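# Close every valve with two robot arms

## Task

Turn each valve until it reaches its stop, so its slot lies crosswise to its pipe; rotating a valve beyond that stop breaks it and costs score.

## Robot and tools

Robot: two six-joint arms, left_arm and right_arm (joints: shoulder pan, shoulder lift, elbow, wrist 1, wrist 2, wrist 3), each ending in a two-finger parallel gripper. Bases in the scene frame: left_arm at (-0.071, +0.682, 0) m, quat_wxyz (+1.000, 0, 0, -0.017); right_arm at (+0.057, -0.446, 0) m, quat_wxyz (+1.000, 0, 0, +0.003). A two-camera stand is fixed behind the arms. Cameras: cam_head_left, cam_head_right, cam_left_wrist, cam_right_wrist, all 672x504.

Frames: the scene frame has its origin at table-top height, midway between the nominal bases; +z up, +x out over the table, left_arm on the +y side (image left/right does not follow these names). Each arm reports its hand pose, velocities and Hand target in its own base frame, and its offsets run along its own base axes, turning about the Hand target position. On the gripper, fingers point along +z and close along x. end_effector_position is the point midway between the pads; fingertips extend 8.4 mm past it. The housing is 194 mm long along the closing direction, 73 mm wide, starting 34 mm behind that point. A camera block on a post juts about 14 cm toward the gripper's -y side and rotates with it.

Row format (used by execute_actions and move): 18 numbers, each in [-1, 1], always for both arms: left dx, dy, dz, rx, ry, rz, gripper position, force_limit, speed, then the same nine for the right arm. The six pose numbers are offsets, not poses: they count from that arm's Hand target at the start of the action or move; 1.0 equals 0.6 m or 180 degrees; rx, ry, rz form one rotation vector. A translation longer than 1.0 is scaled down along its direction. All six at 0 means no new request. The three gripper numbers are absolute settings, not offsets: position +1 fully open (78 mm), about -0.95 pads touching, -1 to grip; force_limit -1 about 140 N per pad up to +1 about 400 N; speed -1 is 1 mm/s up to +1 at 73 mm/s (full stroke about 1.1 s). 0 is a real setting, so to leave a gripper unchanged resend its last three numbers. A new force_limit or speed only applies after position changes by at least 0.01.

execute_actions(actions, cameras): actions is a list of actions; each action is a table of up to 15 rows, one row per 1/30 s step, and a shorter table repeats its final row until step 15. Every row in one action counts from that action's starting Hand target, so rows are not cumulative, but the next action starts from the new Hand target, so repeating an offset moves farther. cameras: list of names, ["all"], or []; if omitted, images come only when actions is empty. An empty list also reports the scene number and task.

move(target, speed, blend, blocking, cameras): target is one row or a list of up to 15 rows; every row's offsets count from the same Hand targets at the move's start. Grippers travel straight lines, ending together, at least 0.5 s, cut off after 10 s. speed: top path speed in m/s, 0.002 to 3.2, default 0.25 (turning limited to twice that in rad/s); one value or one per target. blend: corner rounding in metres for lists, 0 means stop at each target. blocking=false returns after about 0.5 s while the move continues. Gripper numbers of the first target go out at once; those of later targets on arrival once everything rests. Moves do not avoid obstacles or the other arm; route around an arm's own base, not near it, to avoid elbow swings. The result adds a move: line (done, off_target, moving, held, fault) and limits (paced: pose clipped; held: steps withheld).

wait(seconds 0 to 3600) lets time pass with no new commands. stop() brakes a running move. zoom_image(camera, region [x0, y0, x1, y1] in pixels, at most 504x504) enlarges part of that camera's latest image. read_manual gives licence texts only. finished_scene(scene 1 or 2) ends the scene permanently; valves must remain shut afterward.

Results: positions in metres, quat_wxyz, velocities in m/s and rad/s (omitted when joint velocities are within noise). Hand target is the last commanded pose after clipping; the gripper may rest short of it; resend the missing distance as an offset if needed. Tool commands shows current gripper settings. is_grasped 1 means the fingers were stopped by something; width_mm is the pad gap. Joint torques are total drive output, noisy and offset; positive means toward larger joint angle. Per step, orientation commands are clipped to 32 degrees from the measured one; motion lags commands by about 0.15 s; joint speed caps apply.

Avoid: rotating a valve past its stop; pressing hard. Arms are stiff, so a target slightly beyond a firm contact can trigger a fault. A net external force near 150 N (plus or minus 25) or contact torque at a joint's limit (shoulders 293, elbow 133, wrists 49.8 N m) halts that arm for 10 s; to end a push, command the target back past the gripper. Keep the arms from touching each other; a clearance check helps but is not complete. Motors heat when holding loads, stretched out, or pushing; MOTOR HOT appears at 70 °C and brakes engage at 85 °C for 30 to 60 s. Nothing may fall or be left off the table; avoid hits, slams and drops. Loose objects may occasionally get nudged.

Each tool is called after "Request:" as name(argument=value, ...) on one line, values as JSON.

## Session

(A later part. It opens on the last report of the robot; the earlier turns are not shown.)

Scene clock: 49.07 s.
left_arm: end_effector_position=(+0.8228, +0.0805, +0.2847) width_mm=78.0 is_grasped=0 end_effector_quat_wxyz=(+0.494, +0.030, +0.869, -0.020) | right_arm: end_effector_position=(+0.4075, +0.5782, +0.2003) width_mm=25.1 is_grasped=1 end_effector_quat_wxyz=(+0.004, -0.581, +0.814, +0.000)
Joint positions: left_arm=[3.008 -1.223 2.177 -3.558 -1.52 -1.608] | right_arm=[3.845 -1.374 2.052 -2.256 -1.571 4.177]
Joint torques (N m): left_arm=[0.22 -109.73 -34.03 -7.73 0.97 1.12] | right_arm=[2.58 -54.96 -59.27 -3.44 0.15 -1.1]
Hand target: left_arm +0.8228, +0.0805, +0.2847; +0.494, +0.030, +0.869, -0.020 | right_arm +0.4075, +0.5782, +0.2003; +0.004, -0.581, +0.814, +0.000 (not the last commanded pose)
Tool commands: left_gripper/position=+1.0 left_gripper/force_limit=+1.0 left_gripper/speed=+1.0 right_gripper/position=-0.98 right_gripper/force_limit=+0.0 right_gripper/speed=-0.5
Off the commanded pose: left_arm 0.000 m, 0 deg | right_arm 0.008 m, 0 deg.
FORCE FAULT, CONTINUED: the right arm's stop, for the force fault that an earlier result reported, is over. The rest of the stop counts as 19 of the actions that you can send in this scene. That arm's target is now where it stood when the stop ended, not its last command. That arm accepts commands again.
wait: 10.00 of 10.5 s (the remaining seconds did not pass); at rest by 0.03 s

Request:
move(target=[0,0,0,0,0,0,1,1,1,0,0,0.00833,0,0,0,-0.98,0,-0.5], speed=0.02, cameras=["cam_right_wrist"])

Request:
zoom_image(camera="cam_right_wrist", region=[303, 45, 383, 125])

Scene clock: 50.33 s.
left_arm: end_effector_position=(+0.8228, +0.0805, +0.2847) width_mm=78.0 is_grasped=0 end_effector_quat_wxyz=(+0.494, +0.030, +0.869, -0.020) | right_arm: end_effector_position=(+0.4075, +0.5782, +0.2052) width_mm=25.1 is_grasped=1 end_effector_quat_wxyz=(+0.004, -0.581, +0.814, +0.000)
Joint positions: left_arm=[3.008 -1.223 2.177 -3.558 -1.52 -1.608] | right_arm=[3.845 -1.379 2.048 -2.247 -1.571 4.177]
Joint torques (N m): left_arm=[1.64 -109.03 -33.14 -7.64 0.97 1.19] | right_arm=[1.75 -67 -68.59 -2.38 0.08 -1.1]
Hand target: left_arm +0.8228, +0.0805, +0.2847; +0.494, +0.030, +0.869, -0.020 | right_arm +0.4075, +0.5782, +0.2053; +0.004, -0.581, +0.814, +0.000
Off the commanded pose: left_arm 0.000 m, 0 deg | right_arm 0.000 m, 0 deg.
move: done

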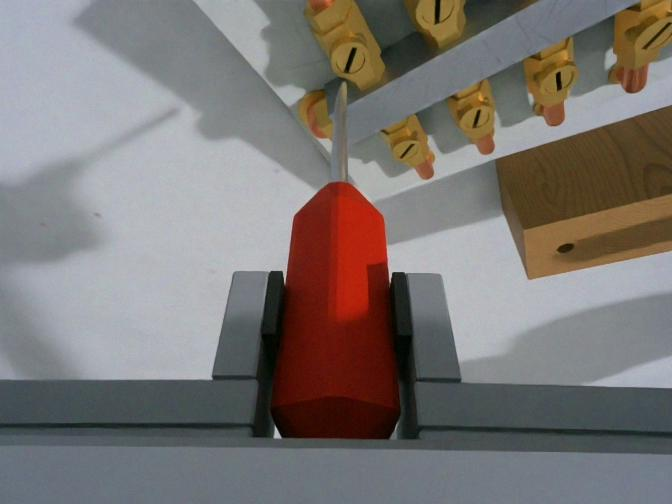

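Scaled by 6.300.

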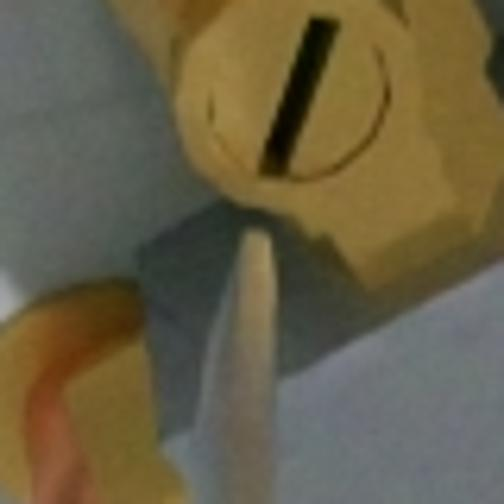

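Request:
move(target=[0,0,0,0,0,0,1,1,1,0.01275,-0.01163,0,-0.0015,0.0021,0,-0.98,0,-0.5], speed=0.04, cameras=["cam_right_wrist"])

Request:
zoom_image(camera="cam_right_wrist", region=[323, 60, 363, 100])

Scene clock: 51.37 s.
left_arm: end_effector_position=(+0.8228, +0.0805, +0.2847) width_mm=78.0 is_grasped=0 end_effector_quat_wxyz=(+0.494, +0.030, +0.869, -0.020) | right_arm: end_effector_position=(+0.4150, +0.5713, +0.2053) width_mm=25.1 is_grasped=1 end_effector_quat_wxyz=(+0.000, -0.581, +0.814, +0.000)
Joint positions: left_arm=[3.008 -1.223 2.177 -3.558 -1.52 -1.608] | right_arm=[3.83 -1.38 2.046 -2.237 -1.571 4.162]
Joint torques (N m): left_arm=[0.94 -109.74 -33.23 -7.49 0.98 1.16] | right_arm=[-7.56 -66.68 -68.56 -1.66 4.43 -3.91]
Hand target: left_arm +0.8228, +0.0805, +0.2847; +0.494, +0.030, +0.869, -0.020 | right_arm +0.4151, +0.5712, +0.2053; +0.000, -0.581, +0.814, +0.000
Off the commanded pose: left_arm 0.000 m, 0 deg | right_arm 0.000 m, 0 deg.
move: done

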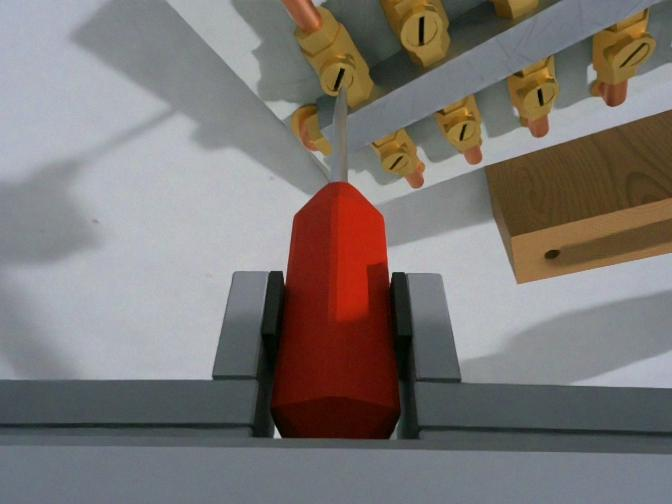

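Scaled by 12.600.

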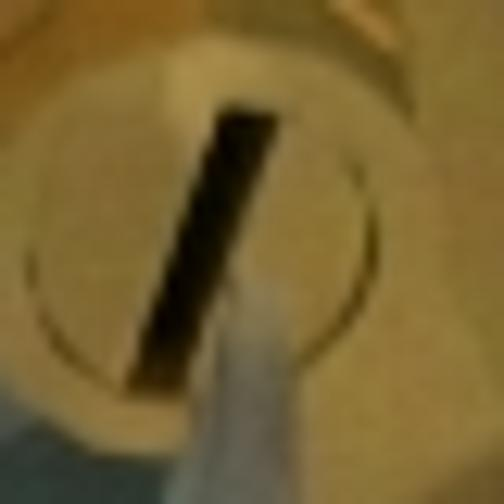

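Request:
move(target=[0,0,0,0,0,0,1,1,1,0.0027,0.0001,-0.002,0,0,0,-0.98,0,-0.5], speed=0.02, cameras=["cam_right_wrist"])

Request:
zoom_image(camera="cam_right_wrist", region=[323, 60, 363, 100])

Scene clock: 52.23 s.
left_arm: end_effector_position=(+0.8228, +0.0805, +0.2847) width_mm=78.0 is_grasped=0 end_effector_quat_wxyz=(+0.494, +0.030, +0.869, -0.020) | right_arm: end_effector_position=(+0.4167, +0.5713, +0.2042) width_mm=25.1 is_grasped=1 end_effector_quat_wxyz=(+0.000, -0.581, +0.814, +0.000)
Joint positions: left_arm=[3.008 -1.223 2.177 -3.558 -1.52 -1.608] | right_arm=[3.828 -1.377 2.045 -2.238 -1.571 4.16]
Joint torques (N m): left_arm=[-0.32 -110.19 -33.43 -7.49 1.19 0.99] | right_arm=[-7.02 -49.2 -67.95 -5 3.83 -4.06]
Hand target: left_arm +0.8228, +0.0805, +0.2847; +0.494, +0.030, +0.869, -0.020 | right_arm +0.4168, +0.5713, +0.2041; +0.000, -0.581, +0.814, +0.000
Off the commanded pose: left_arm 0.000 m, 0 deg | right_arm 0.000 m, 0 deg.
move: done

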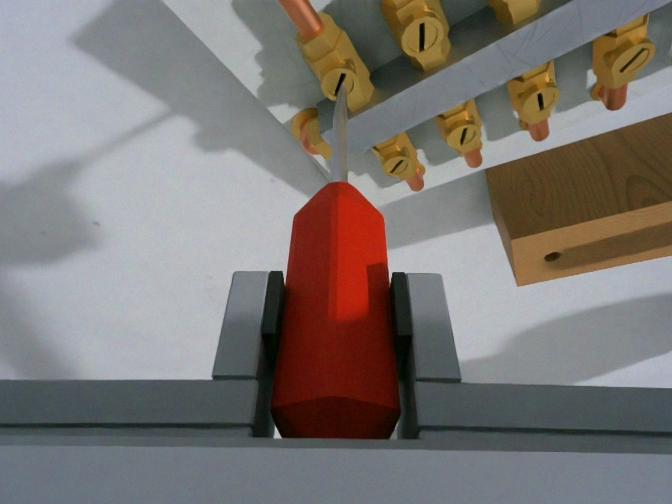

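Scaled by 12.600.

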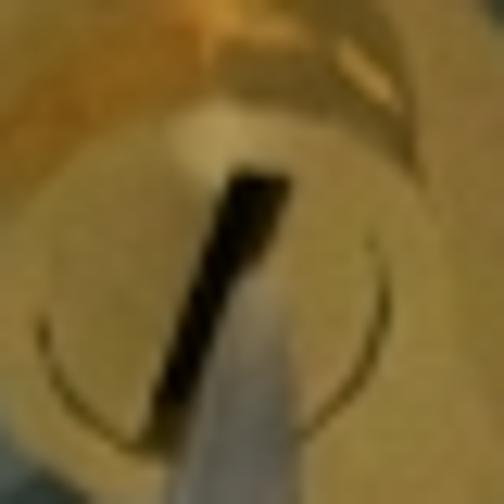

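Request:
move(target=[0,0,0,0,0,0,1,1,1,0.00033,0.00095,-0.0017,0,0,0,-0.98,0,-0.5], speed=0.02, cameras=["cam_right_wrist"])

Request:
zoom_image(camera="cam_right_wrist", region=[323, 60, 363, 100])

Scene clock: 52.87 s.
left_arm: end_effector_position=(+0.8228, +0.0805, +0.2847) width_mm=78.0 is_grasped=0 end_effector_quat_wxyz=(+0.494, +0.030, +0.869, -0.020) | right_arm: end_effector_position=(+0.4170, +0.5718, +0.2031) width_mm=25.1 is_grasped=1 end_effector_quat_wxyz=(+0.000, -0.581, +0.814, +0.000)
Joint positions: left_arm=[3.008 -1.223 2.177 -3.558 -1.52 -1.608] | right_arm=[3.829 -1.375 2.045 -2.24 -1.571 4.16]
Joint torques (N m): left_arm=[0.25 -109.58 -33.37 -7.33 1.03 0.95] | right_arm=[9.4 -49.44 -68.12 -5.07 3.54 2.04]
Hand target: left_arm +0.8228, +0.0805, +0.2847; +0.494, +0.030, +0.869, -0.020 | right_arm +0.4169, +0.5718, +0.2031; +0.000, -0.581, +0.814, +0.000
Off the commanded pose: left_arm 0.000 m, 0 deg | right_arm 0.000 m, 0 deg.
move: done

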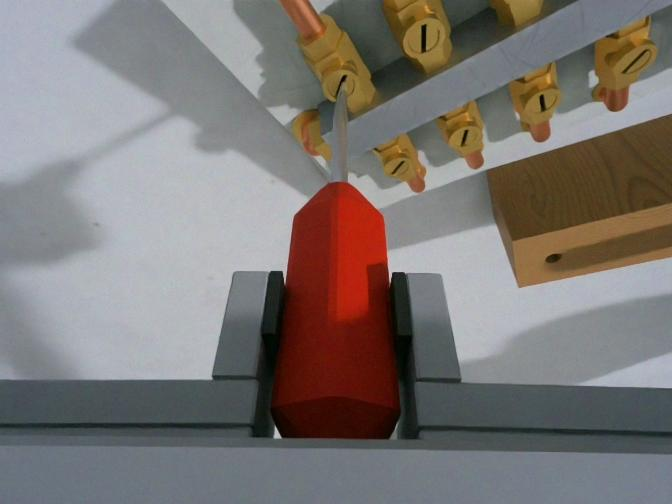

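Scaled by 12.600.

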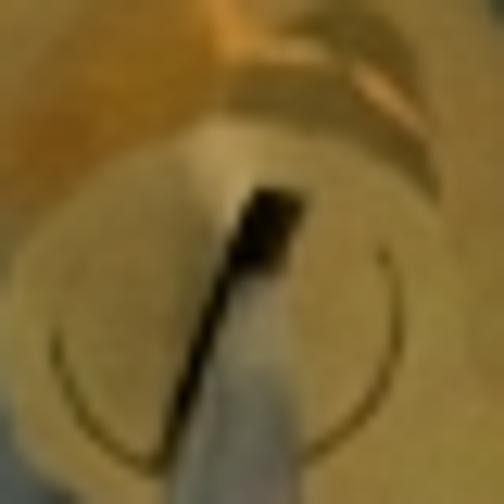

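Request:
move(target=[0,0,0,0,0,0,1,1,1,0.00005,0.00016,-0.0017,0,0,0,-0.98,0,-0.5], speed=0.01, cameras=["cam_right_wrist"])

Request:
zoom_image(camera="cam_right_wrist", region=[323, 60, 363, 100])

Scene clock: 53.57 s.
left_arm: end_effector_position=(+0.8228, +0.0805, +0.2847) width_mm=78.0 is_grasped=0 end_effector_quat_wxyz=(+0.494, +0.030, +0.869, -0.020) | right_arm: end_effector_position=(+0.4170, +0.5719, +0.2021) width_mm=25.1 is_grasped=1 end_effector_quat_wxyz=(+0.000, -0.581, +0.814, +0.000)
Joint positions: left_arm=[3.008 -1.223 2.177 -3.558 -1.52 -1.608] | right_arm=[3.829 -1.374 2.046 -2.242 -1.571 4.161]
Joint torques (N m): left_arm=[-0.53 -109.27 -33.21 -7.51 1.13 1.26] | right_arm=[9.82 -49.83 -52.89 -5.01 2.91 2.25]
Hand target: left_arm +0.8228, +0.0805, +0.2847; +0.494, +0.030, +0.869, -0.020 | right_arm +0.4170, +0.5719, +0.2021; +0.000, -0.581, +0.814, +0.000
Off the commanded pose: left_arm 0.000 m, 0 deg | right_arm 0.000 m, 0 deg.
move: done

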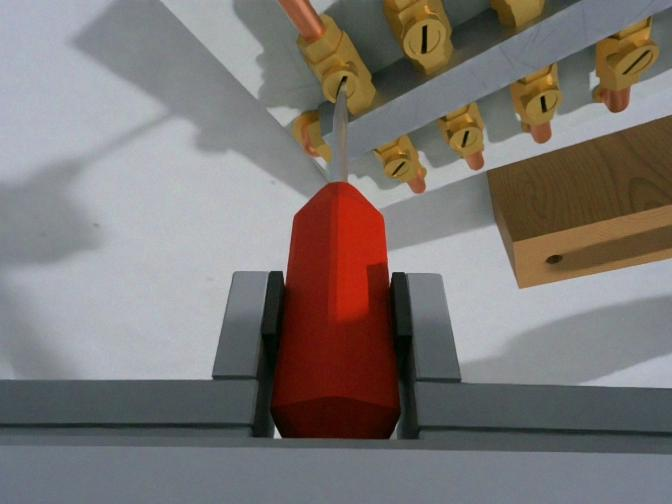

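Scaled by 12.600.

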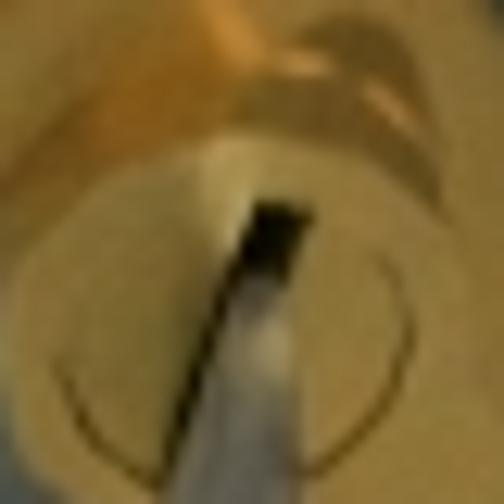

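Request:
move(target=[0,0,0,0,0,0,1,1,1,0,0,-0.0015,0,0,0,-0.98,0,-0.5], speed=0.01, cameras=["cam_right_wrist"])

Request:
zoom_image(camera="cam_right_wrist", region=[323, 60, 363, 100])

Scene clock: 54.17 s.
left_arm: end_effector_position=(+0.8228, +0.0805, +0.2847) width_mm=78.0 is_grasped=0 end_effector_quat_wxyz=(+0.494, +0.030, +0.869, -0.020) | right_arm: end_effector_position=(+0.4170, +0.5719, +0.2012) width_mm=25.1 is_grasped=1 end_effector_quat_wxyz=(+0.000, -0.581, +0.814, +0.000)
Joint positions: left_arm=[3.008 -1.223 2.177 -3.558 -1.52 -1.608] | right_arm=[3.829 -1.373 2.046 -2.244 -1.571 4.161]
Joint torques (N m): left_arm=[0.04 -110.33 -33.31 -7.51 0.9 1.4] | right_arm=[10.29 -47.16 -53.27 -5.05 2.55 2.2]
Hand target: left_arm +0.8228, +0.0805, +0.2847; +0.494, +0.030, +0.869, -0.020 | right_arm +0.4170, +0.5719, +0.2012; +0.000, -0.581, +0.814, +0.000
Off the commanded pose: left_arm 0.000 m, 0 deg | right_arm 0.000 m, 0 deg.
move: done

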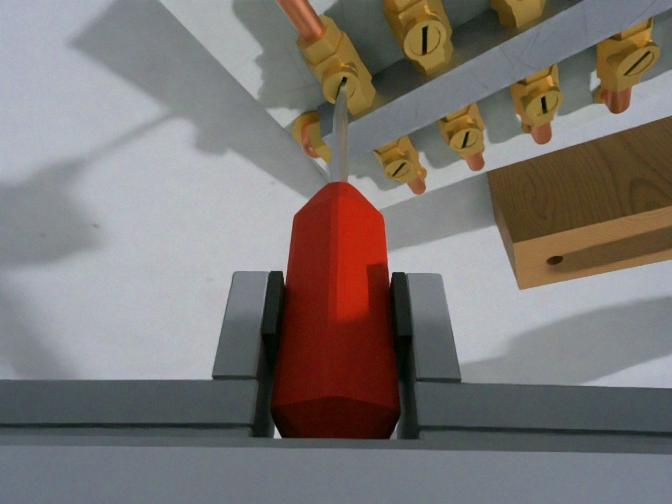

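Scaled by 12.600.

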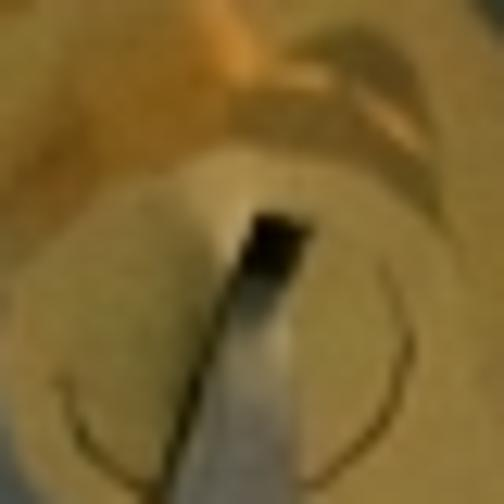

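Request:
move(target=[0,0,0,0,0,0,1,1,1,0,0,-0.0012,0,0,0,-0.98,0,-0.5], speed=0.01, cameras=["cam_right_wrist"])

Request:
zoom_image(camera="cam_right_wrist", region=[323, 60, 363, 100])

Scene clock: 54.77 s.
left_arm: end_effector_position=(+0.8228, +0.0805, +0.2847) width_mm=78.0 is_grasped=0 end_effector_quat_wxyz=(+0.494, +0.030, +0.869, -0.020) | right_arm: end_effector_position=(+0.4170, +0.5719, +0.2005) width_mm=25.1 is_grasped=1 end_effector_quat_wxyz=(+0.000, -0.581, +0.814, +0.000)
Joint positions: left_arm=[3.008 -1.223 2.177 -3.558 -1.52 -1.608] | right_arm=[3.829 -1.372 2.047 -2.245 -1.571 4.161]
Joint torques (N m): left_arm=[-0.56 -109.68 -33.57 -7.53 1.29 1.1] | right_arm=[10.83 -48.17 -51.98 -4.6 1.87 1.93]
Hand target: left_arm +0.8228, +0.0805, +0.2847; +0.494, +0.030, +0.869, -0.020 | right_arm +0.4170, +0.5719, +0.2005; +0.000, -0.581, +0.814, +0.000
Off the commanded pose: left_arm 0.000 m, 0 deg | right_arm 0.000 m, 0 deg.
move: done

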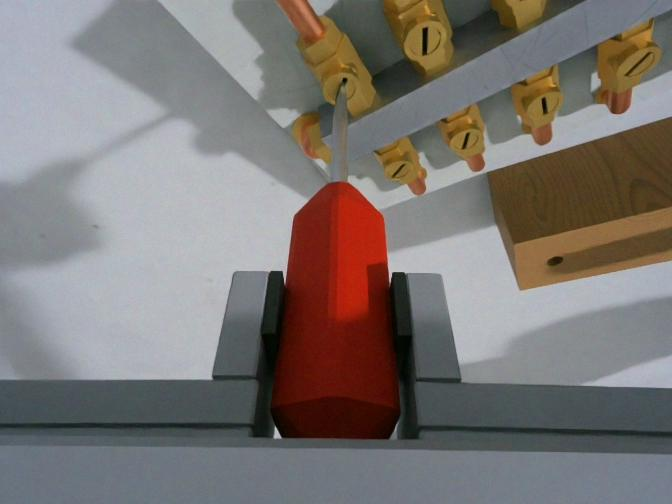

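Scaled by 12.600.

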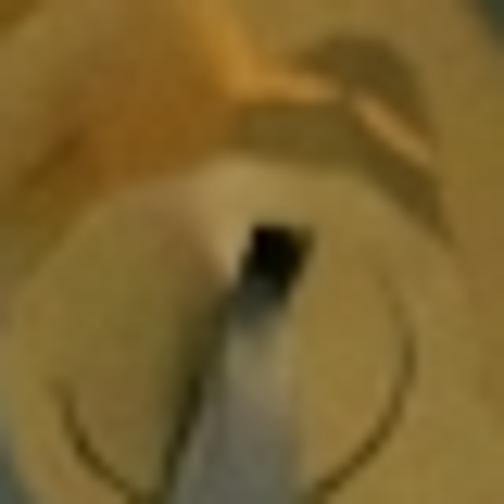

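Request:
move(target=[0,0,0,0,0,0,1,1,1,0,0,-0.001,0,0,0,-0.98,0,-0.5], speed=0.01)

Request:
move(target=[0,0,0,0,0,0,1,1,1,0,0,-0.0007,0,0,0,-0.98,0,-0.5], speed=0.01, cameras=["cam_right_wrist"])

Request:
zoom_image(camera="cam_right_wrist", region=[323, 60, 363, 100])

Scene clock: 55.43 s.
left_arm: end_effector_position=(+0.8228, +0.0805, +0.2847) width_mm=78.0 is_grasped=0 end_effector_quat_wxyz=(+0.494, +0.030, +0.869, -0.020) | right_arm: end_effector_position=(+0.4170, +0.5719, +0.1999) width_mm=25.1 is_grasped=1 end_effector_quat_wxyz=(+0.000, -0.581, +0.814, +0.000)
Joint positions: left_arm=[3.008 -1.223 2.177 -3.558 -1.52 -1.608] | right_arm=[3.829 -1.371 2.047 -2.246 -1.571 4.161]
Joint torques (N m): left_arm=[-0.01 -108.32 -33.01 -7.59 1.14 1.21] | right_arm=[10.16 -48.61 -50.72 -4.59 1.83 2.11]
Hand target: left_arm +0.8228, +0.0805, +0.2847; +0.494, +0.030, +0.869, -0.020 | right_arm +0.4170, +0.5719, +0.1999; +0.000, -0.581, +0.814, +0.000
Off the commanded pose: left_arm 0.000 m, 0 deg | right_arm 0.000 m, 0 deg.
move: done

Scene clock: 55.93 s.
left_arm: end_effector_position=(+0.8228, +0.0805, +0.2847) width_mm=78.0 is_grasped=0 end_effector_quat_wxyz=(+0.494, +0.030, +0.869, -0.020) | right_arm: end_effector_position=(+0.4170, +0.5719, +0.1995) width_mm=25.1 is_grasped=1 end_effector_quat_wxyz=(+0.000, -0.581, +0.814, +0.000)
Joint positions: left_arm=[3.008 -1.223 2.177 -3.558 -1.52 -1.608] | right_arm=[3.829 -1.371 2.048 -2.247 -1.571 4.161]
Joint torques (N m): left_arm=[-0.56 -109.79 -33.56 -7.4 1.07 1.32] | right_arm=[11.07 -45.34 -49.04 -4.51 1.49 2.05]
Hand target: left_arm +0.8228, +0.0805, +0.2847; +0.494, +0.030, +0.869, -0.020 | right_arm +0.4170, +0.5719, +0.1994; +0.000, -0.581, +0.814, +0.000
Off the commanded pose: left_arm 0.000 m, 0 deg | right_arm 0.000 m, 0 deg.
move: done

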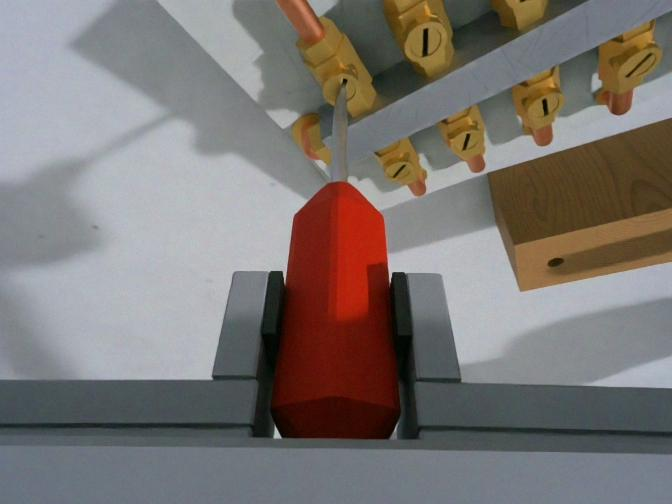

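Scaled by 12.600.

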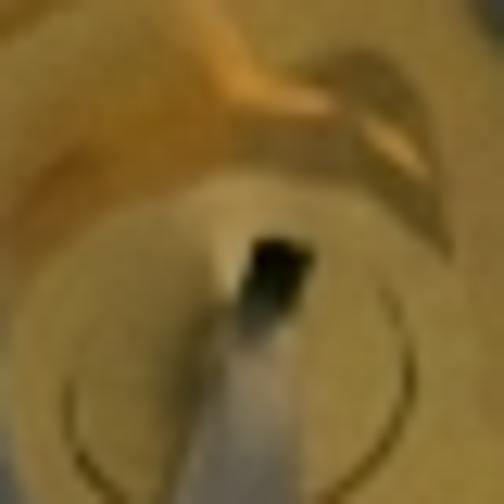

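Request:
move(target=[0,0,0,0,0,0,1,1,1,0,0,-0.0007,0,0,0,-0.98,0,-0.5], speed=0.01)

Request:
move(target=[0,0,0,0,0,0,1,1,1,0,0,-0.0005,0,0,0,-0.98,0,-0.5], speed=0.01)

Request:
move(target=[0,0,0,0,0,0,1,1,1,0,0,-0.0005,0,0,0,-0.98,0,-0.5], speed=0.01)

Scene clock: 56.60 s.
left_arm: end_effector_position=(+0.8228, +0.0805, +0.2847) width_mm=78.0 is_grasped=0 end_effector_quat_wxyz=(+0.494, +0.030, +0.869, -0.020) | right_arm: end_effector_position=(+0.4170, +0.5719, +0.1991) width_mm=25.1 is_grasped=1 end_effector_quat_wxyz=(+0.000, -0.581, +0.814, +0.000)
Joint positions: left_arm=[3.008 -1.223 2.177 -3.558 -1.52 -1.608] | right_arm=[3.829 -1.37 2.048 -2.248 -1.571 4.161]
Joint torques (N m): left_arm=[0.06 -109.7 -33.15 -7.45 1.18 1.26] | right_arm=[11.08 -35.72 -40.6 -3.72 0.89 2.01]
Hand target: left_arm +0.8228, +0.0805, +0.2847; +0.494, +0.030, +0.869, -0.020 | right_arm +0.4170, +0.5719, +0.1990; +0.000, -0.581, +0.814, +0.000
Off the commanded pose: left_arm 0.000 m, 0 deg | right_arm 0.000 m, 0 deg.
move: done

Scene clock: 57.10 s.
left_arm: end_effector_position=(+0.8228, +0.0805, +0.2847) width_mm=78.0 is_grasped=0 end_effector_quat_wxyz=(+0.494, +0.030, +0.869, -0.020) | right_arm: end_effector_position=(+0.4170, +0.5719, +0.1988) width_mm=25.1 is_grasped=1 end_effector_quat_wxyz=(+0.000, -0.581, +0.814, +0.000)
Joint positions: left_arm=[3.008 -1.223 2.177 -3.558 -1.52 -1.608] | right_arm=[3.829 -1.37 2.048 -2.249 -1.571 4.161]
Joint torques (N m): left_arm=[-0.5 -110.02 -33.62 -7.78 1.03 1.15] | right_arm=[8.7 -26.54 -30.57 -2.9 0.58 1.85]
Hand target: left_arm +0.8228, +0.0805, +0.2847; +0.494, +0.030, +0.869, -0.020 | right_arm +0.4170, +0.5719, +0.1987; +0.000, -0.581, +0.814, +0.000
Off the commanded pose: left_arm 0.000 m, 0 deg | right_arm 0.000 m, 0 deg.
move: done

Scene clock: 57.60 s.
left_arm: end_effector_position=(+0.8228, +0.0805, +0.2847) width_mm=78.0 is_grasped=0 end_effector_quat_wxyz=(+0.494, +0.030, +0.869, -0.020) | right_arm: end_effector_position=(+0.4170, +0.5719, +0.1985) width_mm=25.1 is_grasped=1 end_effector_quat_wxyz=(+0.000, -0.581, +0.814, +0.000)
Joint positions: left_arm=[3.008 -1.223 2.177 -3.558 -1.52 -1.608] | right_arm=[3.829 -1.369 2.048 -2.249 -1.571 4.161]
Joint torques (N m): left_arm=[0.24 -111.21 -33.93 -7.68 1.33 1.3] | right_arm=[10.56 -15.55 -19.86 -1.6 0.35 1.91]
Hand target: left_arm +0.8228, +0.0805, +0.2847; +0.494, +0.030, +0.869, -0.020 | right_arm +0.4170, +0.5719, +0.1984; +0.000, -0.581, +0.814, +0.000
Off the commanded pose: left_arm 0.000 m, 0 deg | right_arm 0.000 m, 0 deg.
move: done

Request:
wait(seconds=0, cameras=["cam_right_wrist"])

Request:
zoom_image(camera="cam_right_wrist", region=[323, 60, 363, 100])

Scene clock: 57.67 s.
left_arm: end_effector_position=(+0.8228, +0.0805, +0.2847) width_mm=78.0 is_grasped=0 end_effector_quat_wxyz=(+0.494, +0.030, +0.869, -0.020) | right_arm: end_effector_position=(+0.4170, +0.5719, +0.1985) width_mm=25.1 is_grasped=1 end_effector_quat_wxyz=(+0.000, -0.581, +0.814, +0.000)
Joint positions: left_arm=[3.008 -1.223 2.177 -3.558 -1.52 -1.608] | right_arm=[3.829 -1.369 2.048 -2.249 -1.571 4.161]
Joint torques (N m): left_arm=[0.62 -109.42 -33.14 -7.65 1.12 1.13] | right_arm=[9.58 -15.66 -19.1 -1.38 0.24 2.19]
Hand target: left_arm +0.8228, +0.0805, +0.2847; +0.494, +0.030, +0.869, -0.020 | right_arm +0.4170, +0.5719, +0.1984; +0.000, -0.581, +0.814, +0.000
Tool commands: left_gripper/position=+1.0 left_gripper/force_limit=+1.0 left_gripper/speed=+1.0 right_gripper/position=-0.98 right_gripper/force_limit=+0.0 right_gripper/speed=-0.5
Off the commanded pose: left_arm 0.000 m, 0 deg | right_arm 0.000 m, 0 deg.

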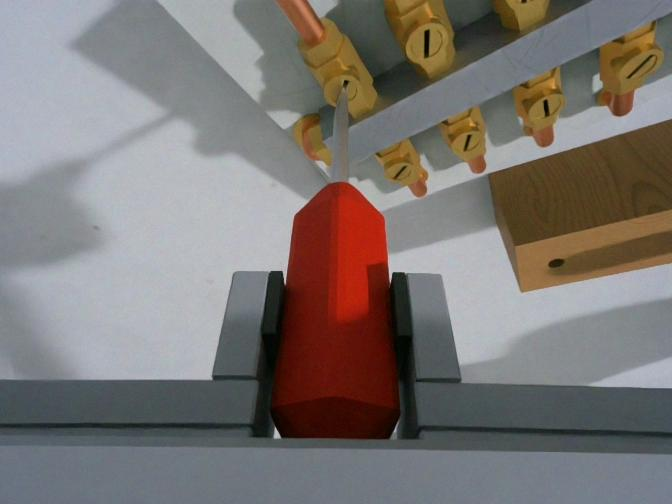

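Scaled by 12.600.

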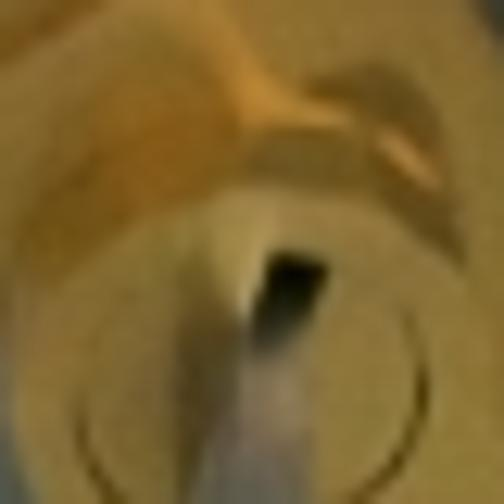

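Request:
move(target=[[0,0,0,0,0,0,1,1,1,0,0,0.0050,0,0,0,-0.98,0,-0.5],[0,0,0,0,0,0,1,1,1,-0.00192,-0.00505,0.0050,0,0,-0.2222,-0.98,0,-0.5]], speed=[0.03,0.1], cameras=["cam_right_wrist"])

Request:
zoom_image(camera="cam_right_wrist", region=[323, 60, 363, 100])

Scene clock: 62.43 s.
left_arm: end_effector_position=(+0.8228, +0.0805, +0.2847) width_mm=78.0 is_grasped=0 end_effector_quat_wxyz=(+0.494, +0.030, +0.869, -0.020) | right_arm: end_effector_position=(+0.4158, +0.5689, +0.2014) width_mm=25.1 is_grasped=1 end_effector_quat_wxyz=(+0.000, -0.267, +0.964, +0.000)
Joint positions: left_arm=[3.008 -1.223 2.177 -3.558 -1.52 -1.608] | right_arm=[3.826 -1.378 2.052 -2.245 -1.57 4.856]
Joint torques (N m): left_arm=[-1.15 -109.82 -33.22 -7.53 1.24 1.39] | right_arm=[-3.5 -66.05 -53.23 -4.99 -1.24 2.78]
Hand target: left_arm +0.8228, +0.0805, +0.2847; +0.494, +0.030, +0.869, -0.020 | right_arm +0.4158, +0.5689, +0.2014; +0.000, -0.267, +0.964, +0.000
Off the commanded pose: left_arm 0.000 m, 0 deg | right_arm 0.000 m, 0 deg.
move: done

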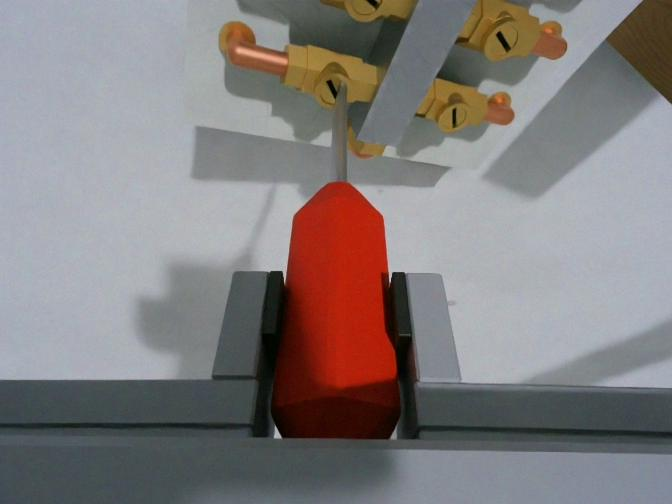

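Scaled by 12.600.

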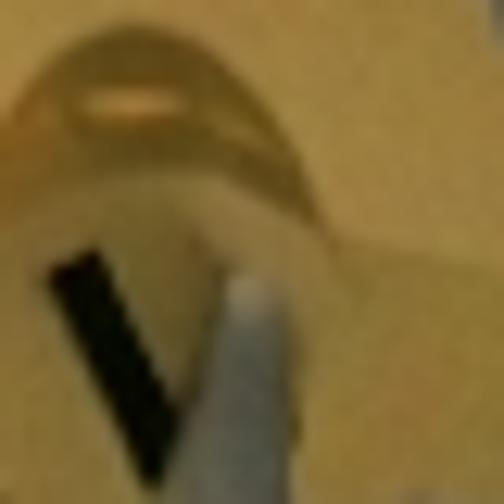

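Request:
move(target=[0,0,0,0,0,0,1,1,1,0.0067,0.0040,0,0,0,0,-0.98,0,-0.5], speed=0.05, cameras=["cam_right_wrist"])

Request:
zoom_image(camera="cam_right_wrist", region=[323, 60, 363, 100])

Scene clock: 63.27 s.
left_arm: end_effector_position=(+0.8228, +0.0805, +0.2847) width_mm=78.0 is_grasped=0 end_effector_quat_wxyz=(+0.494, +0.030, +0.869, -0.020) | right_arm: end_effector_position=(+0.4197, +0.5712, +0.2015) width_mm=25.1 is_grasped=1 end_effector_quat_wxyz=(+0.000, -0.267, +0.964, +0.000)
Joint positions: left_arm=[3.008 -1.223 2.177 -3.558 -1.52 -1.608] | right_arm=[3.825 -1.371 2.044 -2.243 -1.57 4.855]
Joint torques (N m): left_arm=[-0.5 -109.34 -33.56 -7.72 0.98 1.35] | right_arm=[-9.05 -36.23 -66.84 -3.84 -2.8 -4.07]
Hand target: left_arm +0.8228, +0.0805, +0.2847; +0.494, +0.030, +0.869, -0.020 | right_arm +0.4198, +0.5713, +0.2014; +0.000, -0.267, +0.964, +0.000
Off the commanded pose: left_arm 0.000 m, 0 deg | right_arm 0.000 m, 0 deg.
move: done

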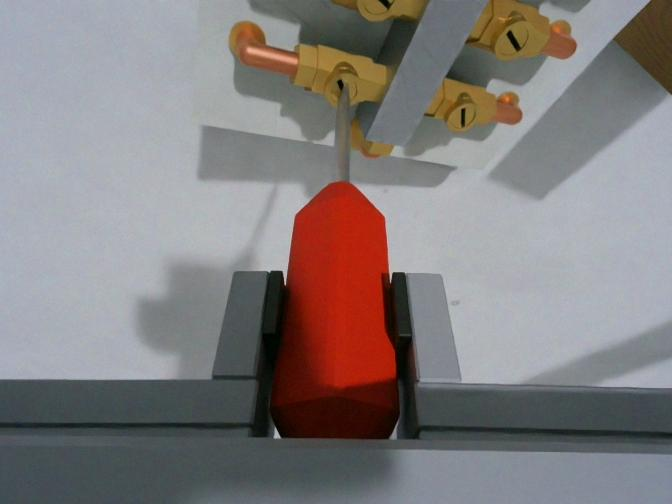

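Scaled by 12.600.

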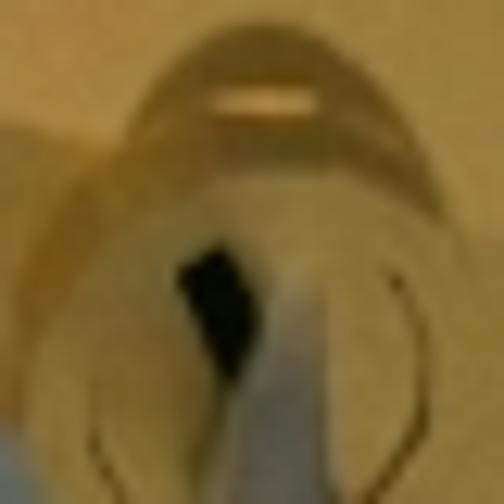

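Request:
move(target=[0,0,0,0,0,0,1,1,1,0,0,0.005,0,0,0,-0.98,0,-0.5], speed=0.03, cameras=["cam_right_wrist"])

Request:
zoom_image(camera="cam_right_wrist", region=[323, 60, 363, 100])

Scene clock: 63.90 s.
left_arm: end_effector_position=(+0.8228, +0.0805, +0.2847) width_mm=78.0 is_grasped=0 end_effector_quat_wxyz=(+0.494, +0.030, +0.869, -0.020) | right_arm: end_effector_position=(+0.4199, +0.5713, +0.2043) width_mm=25.1 is_grasped=1 end_effector_quat_wxyz=(+0.000, -0.267, +0.964, +0.000)
Joint positions: left_arm=[3.008 -1.223 2.177 -3.558 -1.52 -1.608] | right_arm=[3.825 -1.374 2.042 -2.237 -1.57 4.855]
Joint torques (N m): left_arm=[-0.1 -108.15 -33.51 -7.34 1.38 1.55] | right_arm=[1.08 -67.1 -67.44 -1.59 -2.94 -4.12]
Hand target: left_arm +0.8228, +0.0805, +0.2847; +0.494, +0.030, +0.869, -0.020 | right_arm +0.4198, +0.5713, +0.2044; +0.000, -0.267, +0.964, +0.000
Off the commanded pose: left_arm 0.000 m, 0 deg | right_arm 0.000 m, 0 deg.
move: done

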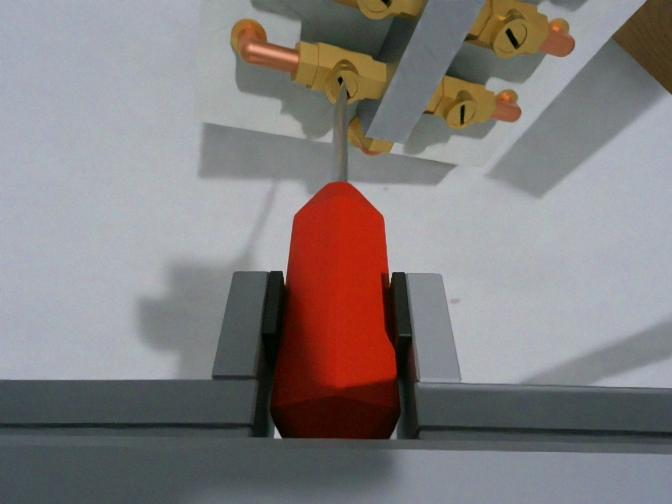

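Scaled by 12.600.

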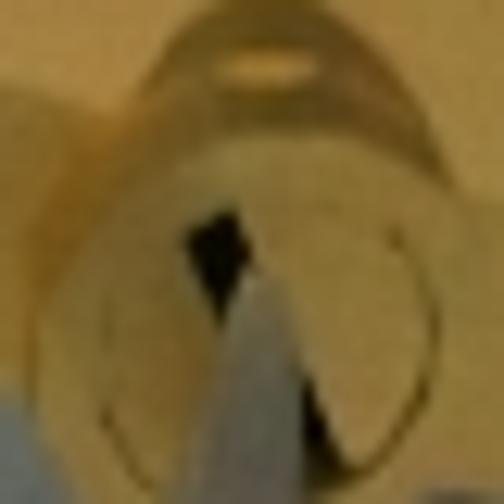

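Request:
move(target=[0,0,0,0,0,0,1,1,1,-0.0025,-0.0009,0,0,0,0,-0.98,0,-0.5], speed=0.03, cameras=["cam_right_wrist"])

Request:
zoom_image(camera="cam_right_wrist", region=[323, 60, 363, 100])

Request:
move(target=[0,0,0,0,0,0,1,1,1,-0.00073,0.00118,0,0,0,0.2222,-0.98,0,-0.5], speed=0.1, cameras=["cam_right_wrist"])

Request:
zoom_image(camera="cam_right_wrist", region=[323, 60, 363, 100])

Scene clock: 64.93 s.
left_arm: end_effector_position=(+0.8228, +0.0805, +0.2847) width_mm=78.0 is_grasped=0 end_effector_quat_wxyz=(+0.494, +0.030, +0.869, -0.020) | right_arm: end_effector_position=(+0.4184, +0.5708, +0.2044) width_mm=25.1 is_grasped=1 end_effector_quat_wxyz=(+0.000, -0.267, +0.964, +0.000)
Joint positions: left_arm=[3.008 -1.223 2.177 -3.558 -1.52 -1.608] | right_arm=[3.826 -1.376 2.044 -2.238 -1.57 4.856]
Joint torques (N m): left_arm=[-0.89 -110.28 -33.49 -7.52 1.12 1.32] | right_arm=[10.21 -67.62 -53.02 -4.71 -2.79 2.09]
Hand target: left_arm +0.8228, +0.0805, +0.2847; +0.494, +0.030, +0.869, -0.020 | right_arm +0.4183, +0.5707, +0.2044; +0.000, -0.267, +0.964, +0.000
Off the commanded pose: left_arm 0.000 m, 0 deg | right_arm 0.000 m, 0 deg.
move: done

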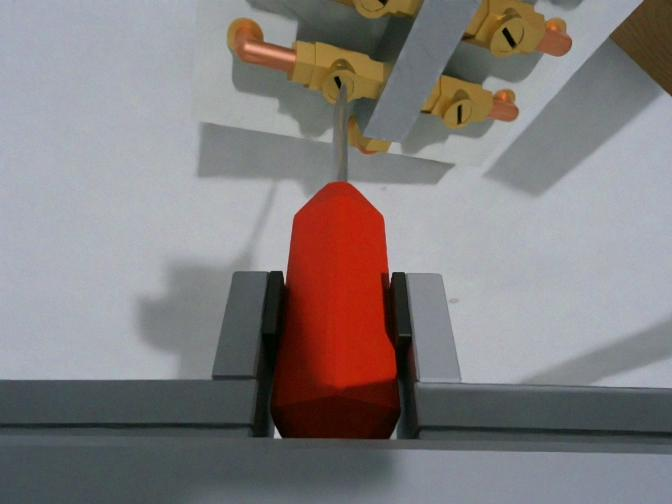

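Scaled by 12.600.

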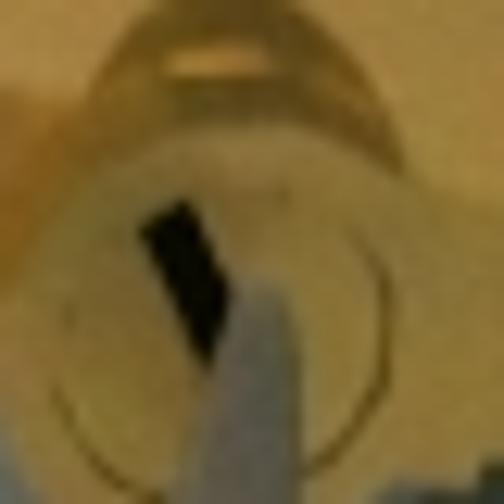

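Scene clock: 68.93 s.
left_arm: end_effector_position=(+0.8228, +0.0805, +0.2847) width_mm=78.0 is_grasped=0 end_effector_quat_wxyz=(+0.494, +0.030, +0.869, -0.020) | right_arm: end_effector_position=(+0.4179, +0.5715, +0.2044) width_mm=25.1 is_grasped=1 end_effector_quat_wxyz=(+0.000, -0.581, +0.814, +0.000)
Joint positions: left_arm=[3.008 -1.223 2.177 -3.558 -1.52 -1.608] | right_arm=[3.828 -1.376 2.043 -2.238 -1.571 4.16]
Joint torques (N m): left_arm=[-0.16 -110.02 -33.17 -7.63 1.5 1.5] | right_arm=[6.89 -49.04 -67.12 -2.2 1.69 -4.03]
Hand target: left_arm +0.8228, +0.0805, +0.2847; +0.494, +0.030, +0.869, -0.020 | right_arm +0.4179, +0.5715, +0.2044; +0.000, -0.581, +0.814, +0.000
Off the commanded pose: left_arm 0.000 m, 0 deg | right_arm 0.000 m, 0 deg.
move: done

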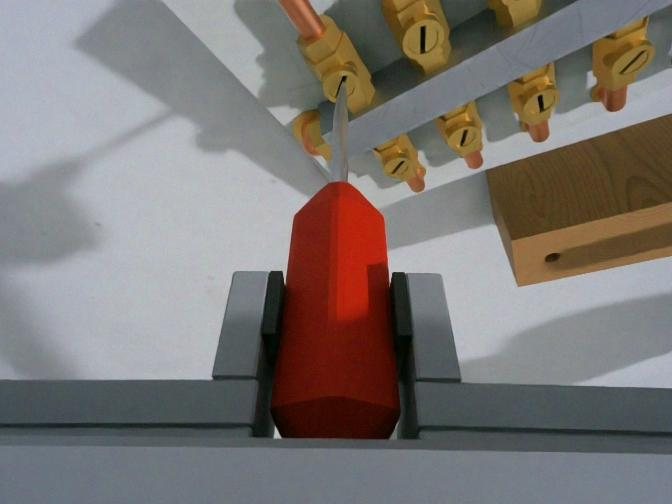

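Scaled by 12.600.

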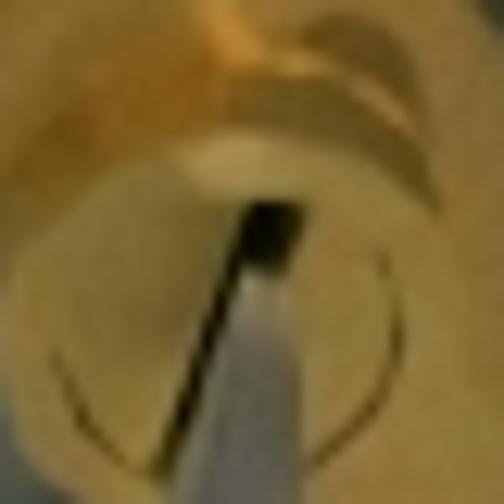

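Request:
move(target=[[0,0,0,0,0,0,1,1,1,0,0,-0.0055,0,0,0,-0.98,0,-0.5],[0,0,0,0,0,0,1,1,1,0,0,-0.0075,0,0,0,-0.98,0,-0.5]], speed=0.01, cameras=["cam_right_wrist"])

Request:
zoom_image(camera="cam_right_wrist", region=[323, 60, 363, 100])

Scene clock: 70.00 s.
left_arm: end_effector_position=(+0.8228, +0.0805, +0.2847) width_mm=78.0 is_grasped=0 end_effector_quat_wxyz=(+0.494, +0.030, +0.869, -0.020) | right_arm: end_effector_position=(+0.4179, +0.5715, +0.2001) width_mm=25.1 is_grasped=1 end_effector_quat_wxyz=(+0.000, -0.581, +0.814, +0.000)
Joint positions: left_arm=[3.008 -1.223 2.177 -3.558 -1.52 -1.608] | right_arm=[3.828 -1.371 2.047 -2.246 -1.571 4.159]
Joint torques (N m): left_arm=[-0.13 -109.62 -33.39 -7.6 1.41 1.52] | right_arm=[-1.21 -48.15 -52.65 -4.79 3.4 -4.09]
Hand target: left_arm +0.8228, +0.0805, +0.2847; +0.494, +0.030, +0.869, -0.020 | right_arm +0.4179, +0.5715, +0.1999; +0.000, -0.581, +0.814, +0.000
Off the commanded pose: left_arm 0.000 m, 0 deg | right_arm 0.000 m, 0 deg.
move: done

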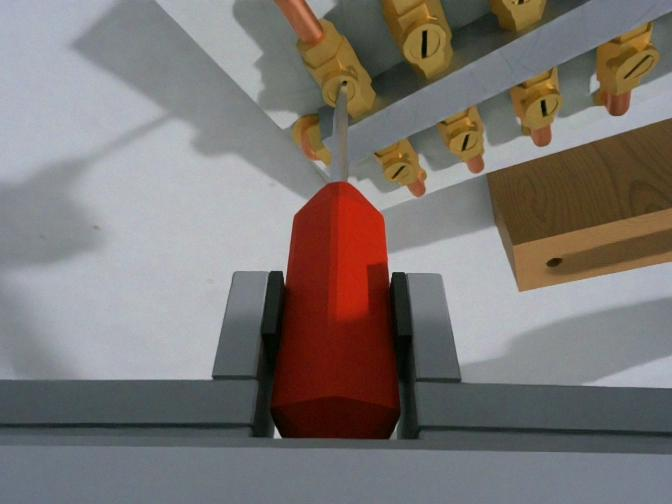

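Scaled by 12.600.

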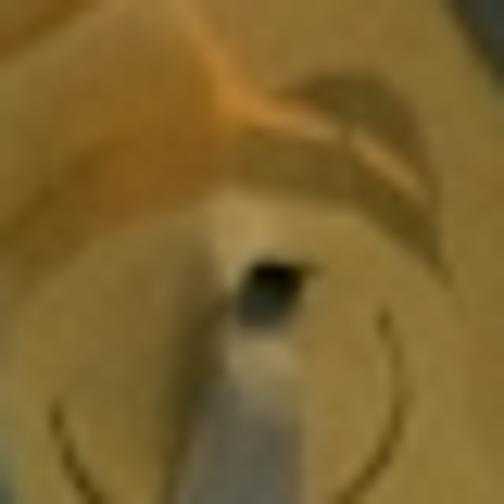

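Request:
move(target=[[0,0,0,0,0,0,1,1,1,0.00037,-0.00038,0,0,0,-0.08333,-0.98,0,-0.5],[0,0,0,0,0,0,1,1,1,0.00063,-0.00084,0,0,0,-0.16667,-0.98,0,-0.5]], speed=0.15, blend=0.001, cameras=["cam_right_wrist"])

Request:
zoom_image(camera="cam_right_wrist", region=[323, 60, 363, 100])

Scene clock: 72.50 s.
left_arm: end_effector_position=(+0.8228, +0.0805, +0.2847) width_mm=78.0 is_grasped=0 end_effector_quat_wxyz=(+0.494, +0.030, +0.869, -0.020) | right_arm: end_effector_position=(+0.4183, +0.5709, +0.1999) width_mm=25.1 is_grasped=1 end_effector_quat_wxyz=(+0.000, -0.350, +0.937, +0.000)
Joint positions: left_arm=[3.008 -1.223 2.177 -3.558 -1.52 -1.608] | right_arm=[3.826 -1.371 2.047 -2.246 -1.57 4.681]
Joint torques (N m): left_arm=[0.71 -109.98 -33.06 -7.43 1.56 1.53] | right_arm=[3.14 -48.71 -41.57 -3.47 -2.75 4.35]
Hand target: left_arm +0.8228, +0.0805, +0.2847; +0.494, +0.030, +0.869, -0.020 | right_arm +0.4183, +0.5710, +0.1999; +0.000, -0.350, +0.937, +0.000
Off the commanded pose: left_arm 0.000 m, 0 deg | right_arm 0.000 m, 0 deg.
move: done

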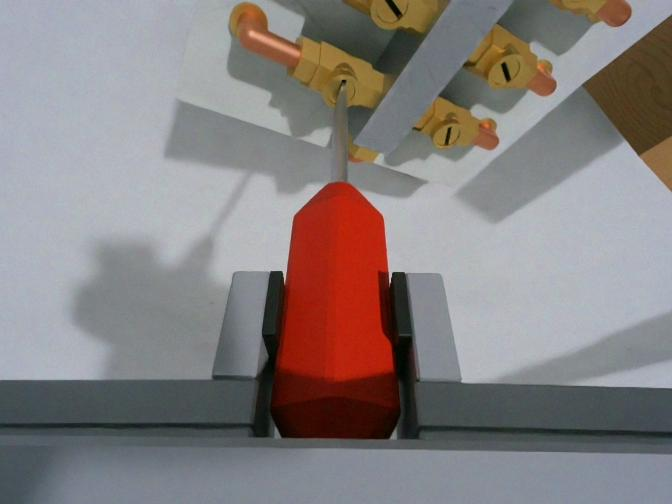

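Scaled by 12.600.

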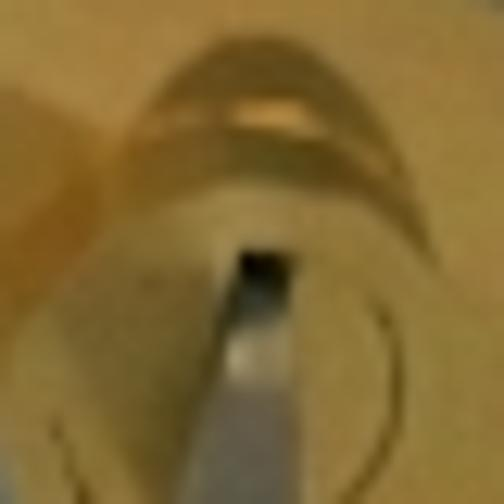

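Request:
move(target=[0,0,0,0,0,0,1,1,1,0.00007,-0.0002,0,0,0,-0.03333,-0.98,0,-0.5], speed=0.1)

Request:
move(target=[0,0,0,0,0,0,1,1,1,0.00002,-0.0001,0,0,0,-0.01667,-0.98,0,-0.5], speed=0.1)

Request:
move(target=[0,0,0,0,0,0,1,1,1,0.00001,-0.00007,0,0,0,-0.01111,-0.98,0,-0.5], speed=0.1, cameras=["cam_right_wrist"])

Request:
zoom_image(camera="cam_right_wrist", region=[323, 60, 363, 100])

Scene clock: 73.77 s.
left_arm: end_effector_position=(+0.8228, +0.0805, +0.2847) width_mm=78.0 is_grasped=0 end_effector_quat_wxyz=(+0.494, +0.030, +0.869, -0.020) | right_arm: end_effector_position=(+0.4183, +0.5708, +0.1999) width_mm=25.1 is_grasped=1 end_effector_quat_wxyz=(+0.000, -0.301, +0.954, +0.000)
Joint positions: left_arm=[3.008 -1.223 2.177 -3.558 -1.52 -1.608] | right_arm=[3.826 -1.371 2.048 -2.246 -1.57 4.786]
Joint torques (N m): left_arm=[-0.13 -108.75 -33.2 -7.36 1.53 1.59] | right_arm=[-6.88 -50.07 -37.43 -3.36 2.41 3.98]
Hand target: left_arm +0.8228, +0.0805, +0.2847; +0.494, +0.030, +0.869, -0.020 | right_arm +0.4183, +0.5708, +0.1999; +0.000, -0.301, +0.954, +0.000
Off the commanded pose: left_arm 0.000 m, 0 deg | right_arm 0.000 m, 0 deg.
move: done

Scene clock: 74.57 s.
left_arm: end_effector_position=(+0.8228, +0.0805, +0.2847) width_mm=78.0 is_grasped=0 end_effector_quat_wxyz=(+0.494, +0.030, +0.869, -0.020) | right_arm: end_effector_position=(+0.4183, +0.5708, +0.1999) width_mm=25.1 is_grasped=1 end_effector_quat_wxyz=(+0.000, -0.276, +0.961, +0.000)
Joint positions: left_arm=[3.008 -1.223 2.177 -3.558 -1.52 -1.608] | right_arm=[3.826 -1.371 2.048 -2.247 -1.57 4.838]
Joint torques (N m): left_arm=[-0.65 -109.17 -32.44 -7.49 1.57 1.47] | right_arm=[-6.03 -47.8 -37.06 -3.26 3.52 4.13]
Hand target: left_arm +0.8228, +0.0805, +0.2847; +0.494, +0.030, +0.869, -0.020 | right_arm +0.4183, +0.5708, +0.1999; +0.000, -0.276, +0.961, +0.000
Off the commanded pose: left_arm 0.000 m, 0 deg | right_arm 0.000 m, 0 deg.
move: done

Scene clock: 75.23 s.
left_arm: end_effector_position=(+0.8228, +0.0805, +0.2847) width_mm=78.0 is_grasped=0 end_effector_quat_wxyz=(+0.494, +0.030, +0.869, -0.020) | right_arm: end_effector_position=(+0.4183, +0.5707, +0.1999) width_mm=25.1 is_grasped=1 end_effector_quat_wxyz=(+0.000, -0.259, +0.966, +0.000) end_effector_velocity=(+0.000, +0.000, +0.001) end_effector_angular_velocity=(+0.002, +0.000, -0.006)
Joint positions: left_arm=[3.008 -1.223 2.177 -3.558 -1.52 -1.608] | right_arm=[3.826 -1.371 2.048 -2.247 -1.57 4.873]
Joint velocities: left_arm=[within noise] | right_arm=[-0.001 -0.001 0 0 0.002 0.006]
Joint torques (N m): left_arm=[0.38 -109.33 -32.71 -7.54 1.6 1.53] | right_arm=[-6.18 -48.42 -34.91 -3 3.68 3.59]
Hand target: left_arm +0.8228, +0.0805, +0.2847; +0.494, +0.030, +0.869, -0.020 | right_arm +0.4183, +0.5707, +0.1999; +0.000, -0.259, +0.966, +0.000
Off the commanded pose: left_arm 0.000 m, 0 deg | right_arm 0.000 m, 0 deg.
move: done

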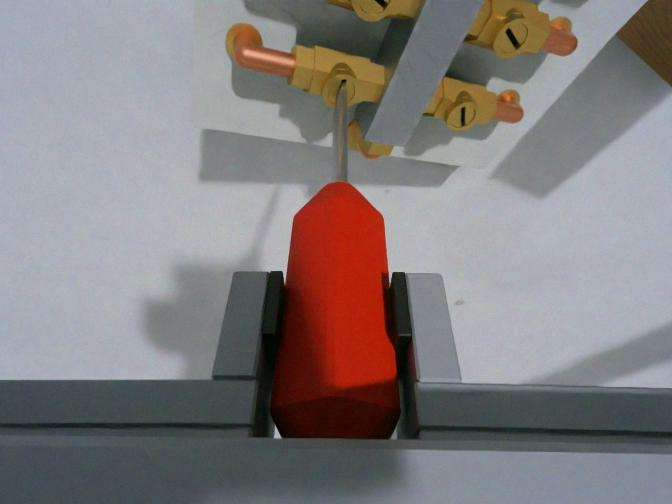

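Scaled by 12.600.

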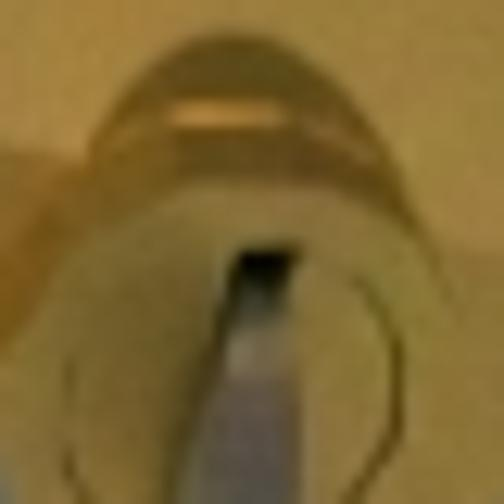

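Request:
move(target=[0,0,0,0,0,0,1,1,1,0.00001,-0.00008,0,0,0,-0.01389,-0.98,0,-0.5], speed=0.1)

Request:
move(target=[0,0,0,0,0,0,1,1,1,0.0,-0.00005,0,0,0,-0.00833,-0.98,0,-0.5], speed=0.1)

Scene clock: 76.03 s.
left_arm: end_effector_position=(+0.8228, +0.0805, +0.2847) width_mm=78.0 is_grasped=0 end_effector_quat_wxyz=(+0.494, +0.030, +0.869, -0.020) | right_arm: end_effector_position=(+0.4184, +0.5707, +0.1999) width_mm=25.1 is_grasped=1 end_effector_quat_wxyz=(+0.000, -0.238, +0.971, +0.000)
Joint positions: left_arm=[3.008 -1.223 2.177 -3.558 -1.52 -1.608] | right_arm=[3.826 -1.371 2.048 -2.247 -1.57 4.917]
Joint torques (N m): left_arm=[0.27 -108.45 -33.15 -7.58 1.56 1.73] | right_arm=[-6 -46 -34.17 -3.17 2.78 3.62]
Hand target: left_arm +0.8228, +0.0805, +0.2847; +0.494, +0.030, +0.869, -0.020 | right_arm +0.4184, +0.5707, +0.1999; +0.000, -0.238, +0.971, +0.000
Off the commanded pose: left_arm 0.000 m, 0 deg | right_arm 0.000 m, 0 deg.
move: done

Scene clock: 76.67 s.
left_arm: end_effector_position=(+0.8228, +0.0805, +0.2847) width_mm=78.0 is_grasped=0 end_effector_quat_wxyz=(+0.494, +0.030, +0.869, -0.020) | right_arm: end_effector_position=(+0.4184, +0.5707, +0.1999) width_mm=25.1 is_grasped=1 end_effector_quat_wxyz=(+0.000, -0.225, +0.974, +0.000)
Joint positions: left_arm=[3.008 -1.223 2.177 -3.558 -1.52 -1.608] | right_arm=[3.826 -1.371 2.048 -2.247 -1.57 4.943]
Joint torques (N m): left_arm=[0.06 -110.26 -33.46 -7.71 1.39 1.54] | right_arm=[-5.42 -47.88 -33.7 -3.12 1.66 4]
Hand target: left_arm +0.8228, +0.0805, +0.2847; +0.494, +0.030, +0.869, -0.020 | right_arm +0.4184, +0.5707, +0.1999; +0.000, -0.225, +0.974, +0.000
Off the commanded pose: left_arm 0.000 m, 0 deg | right_arm 0.000 m, 0 deg.
move: done


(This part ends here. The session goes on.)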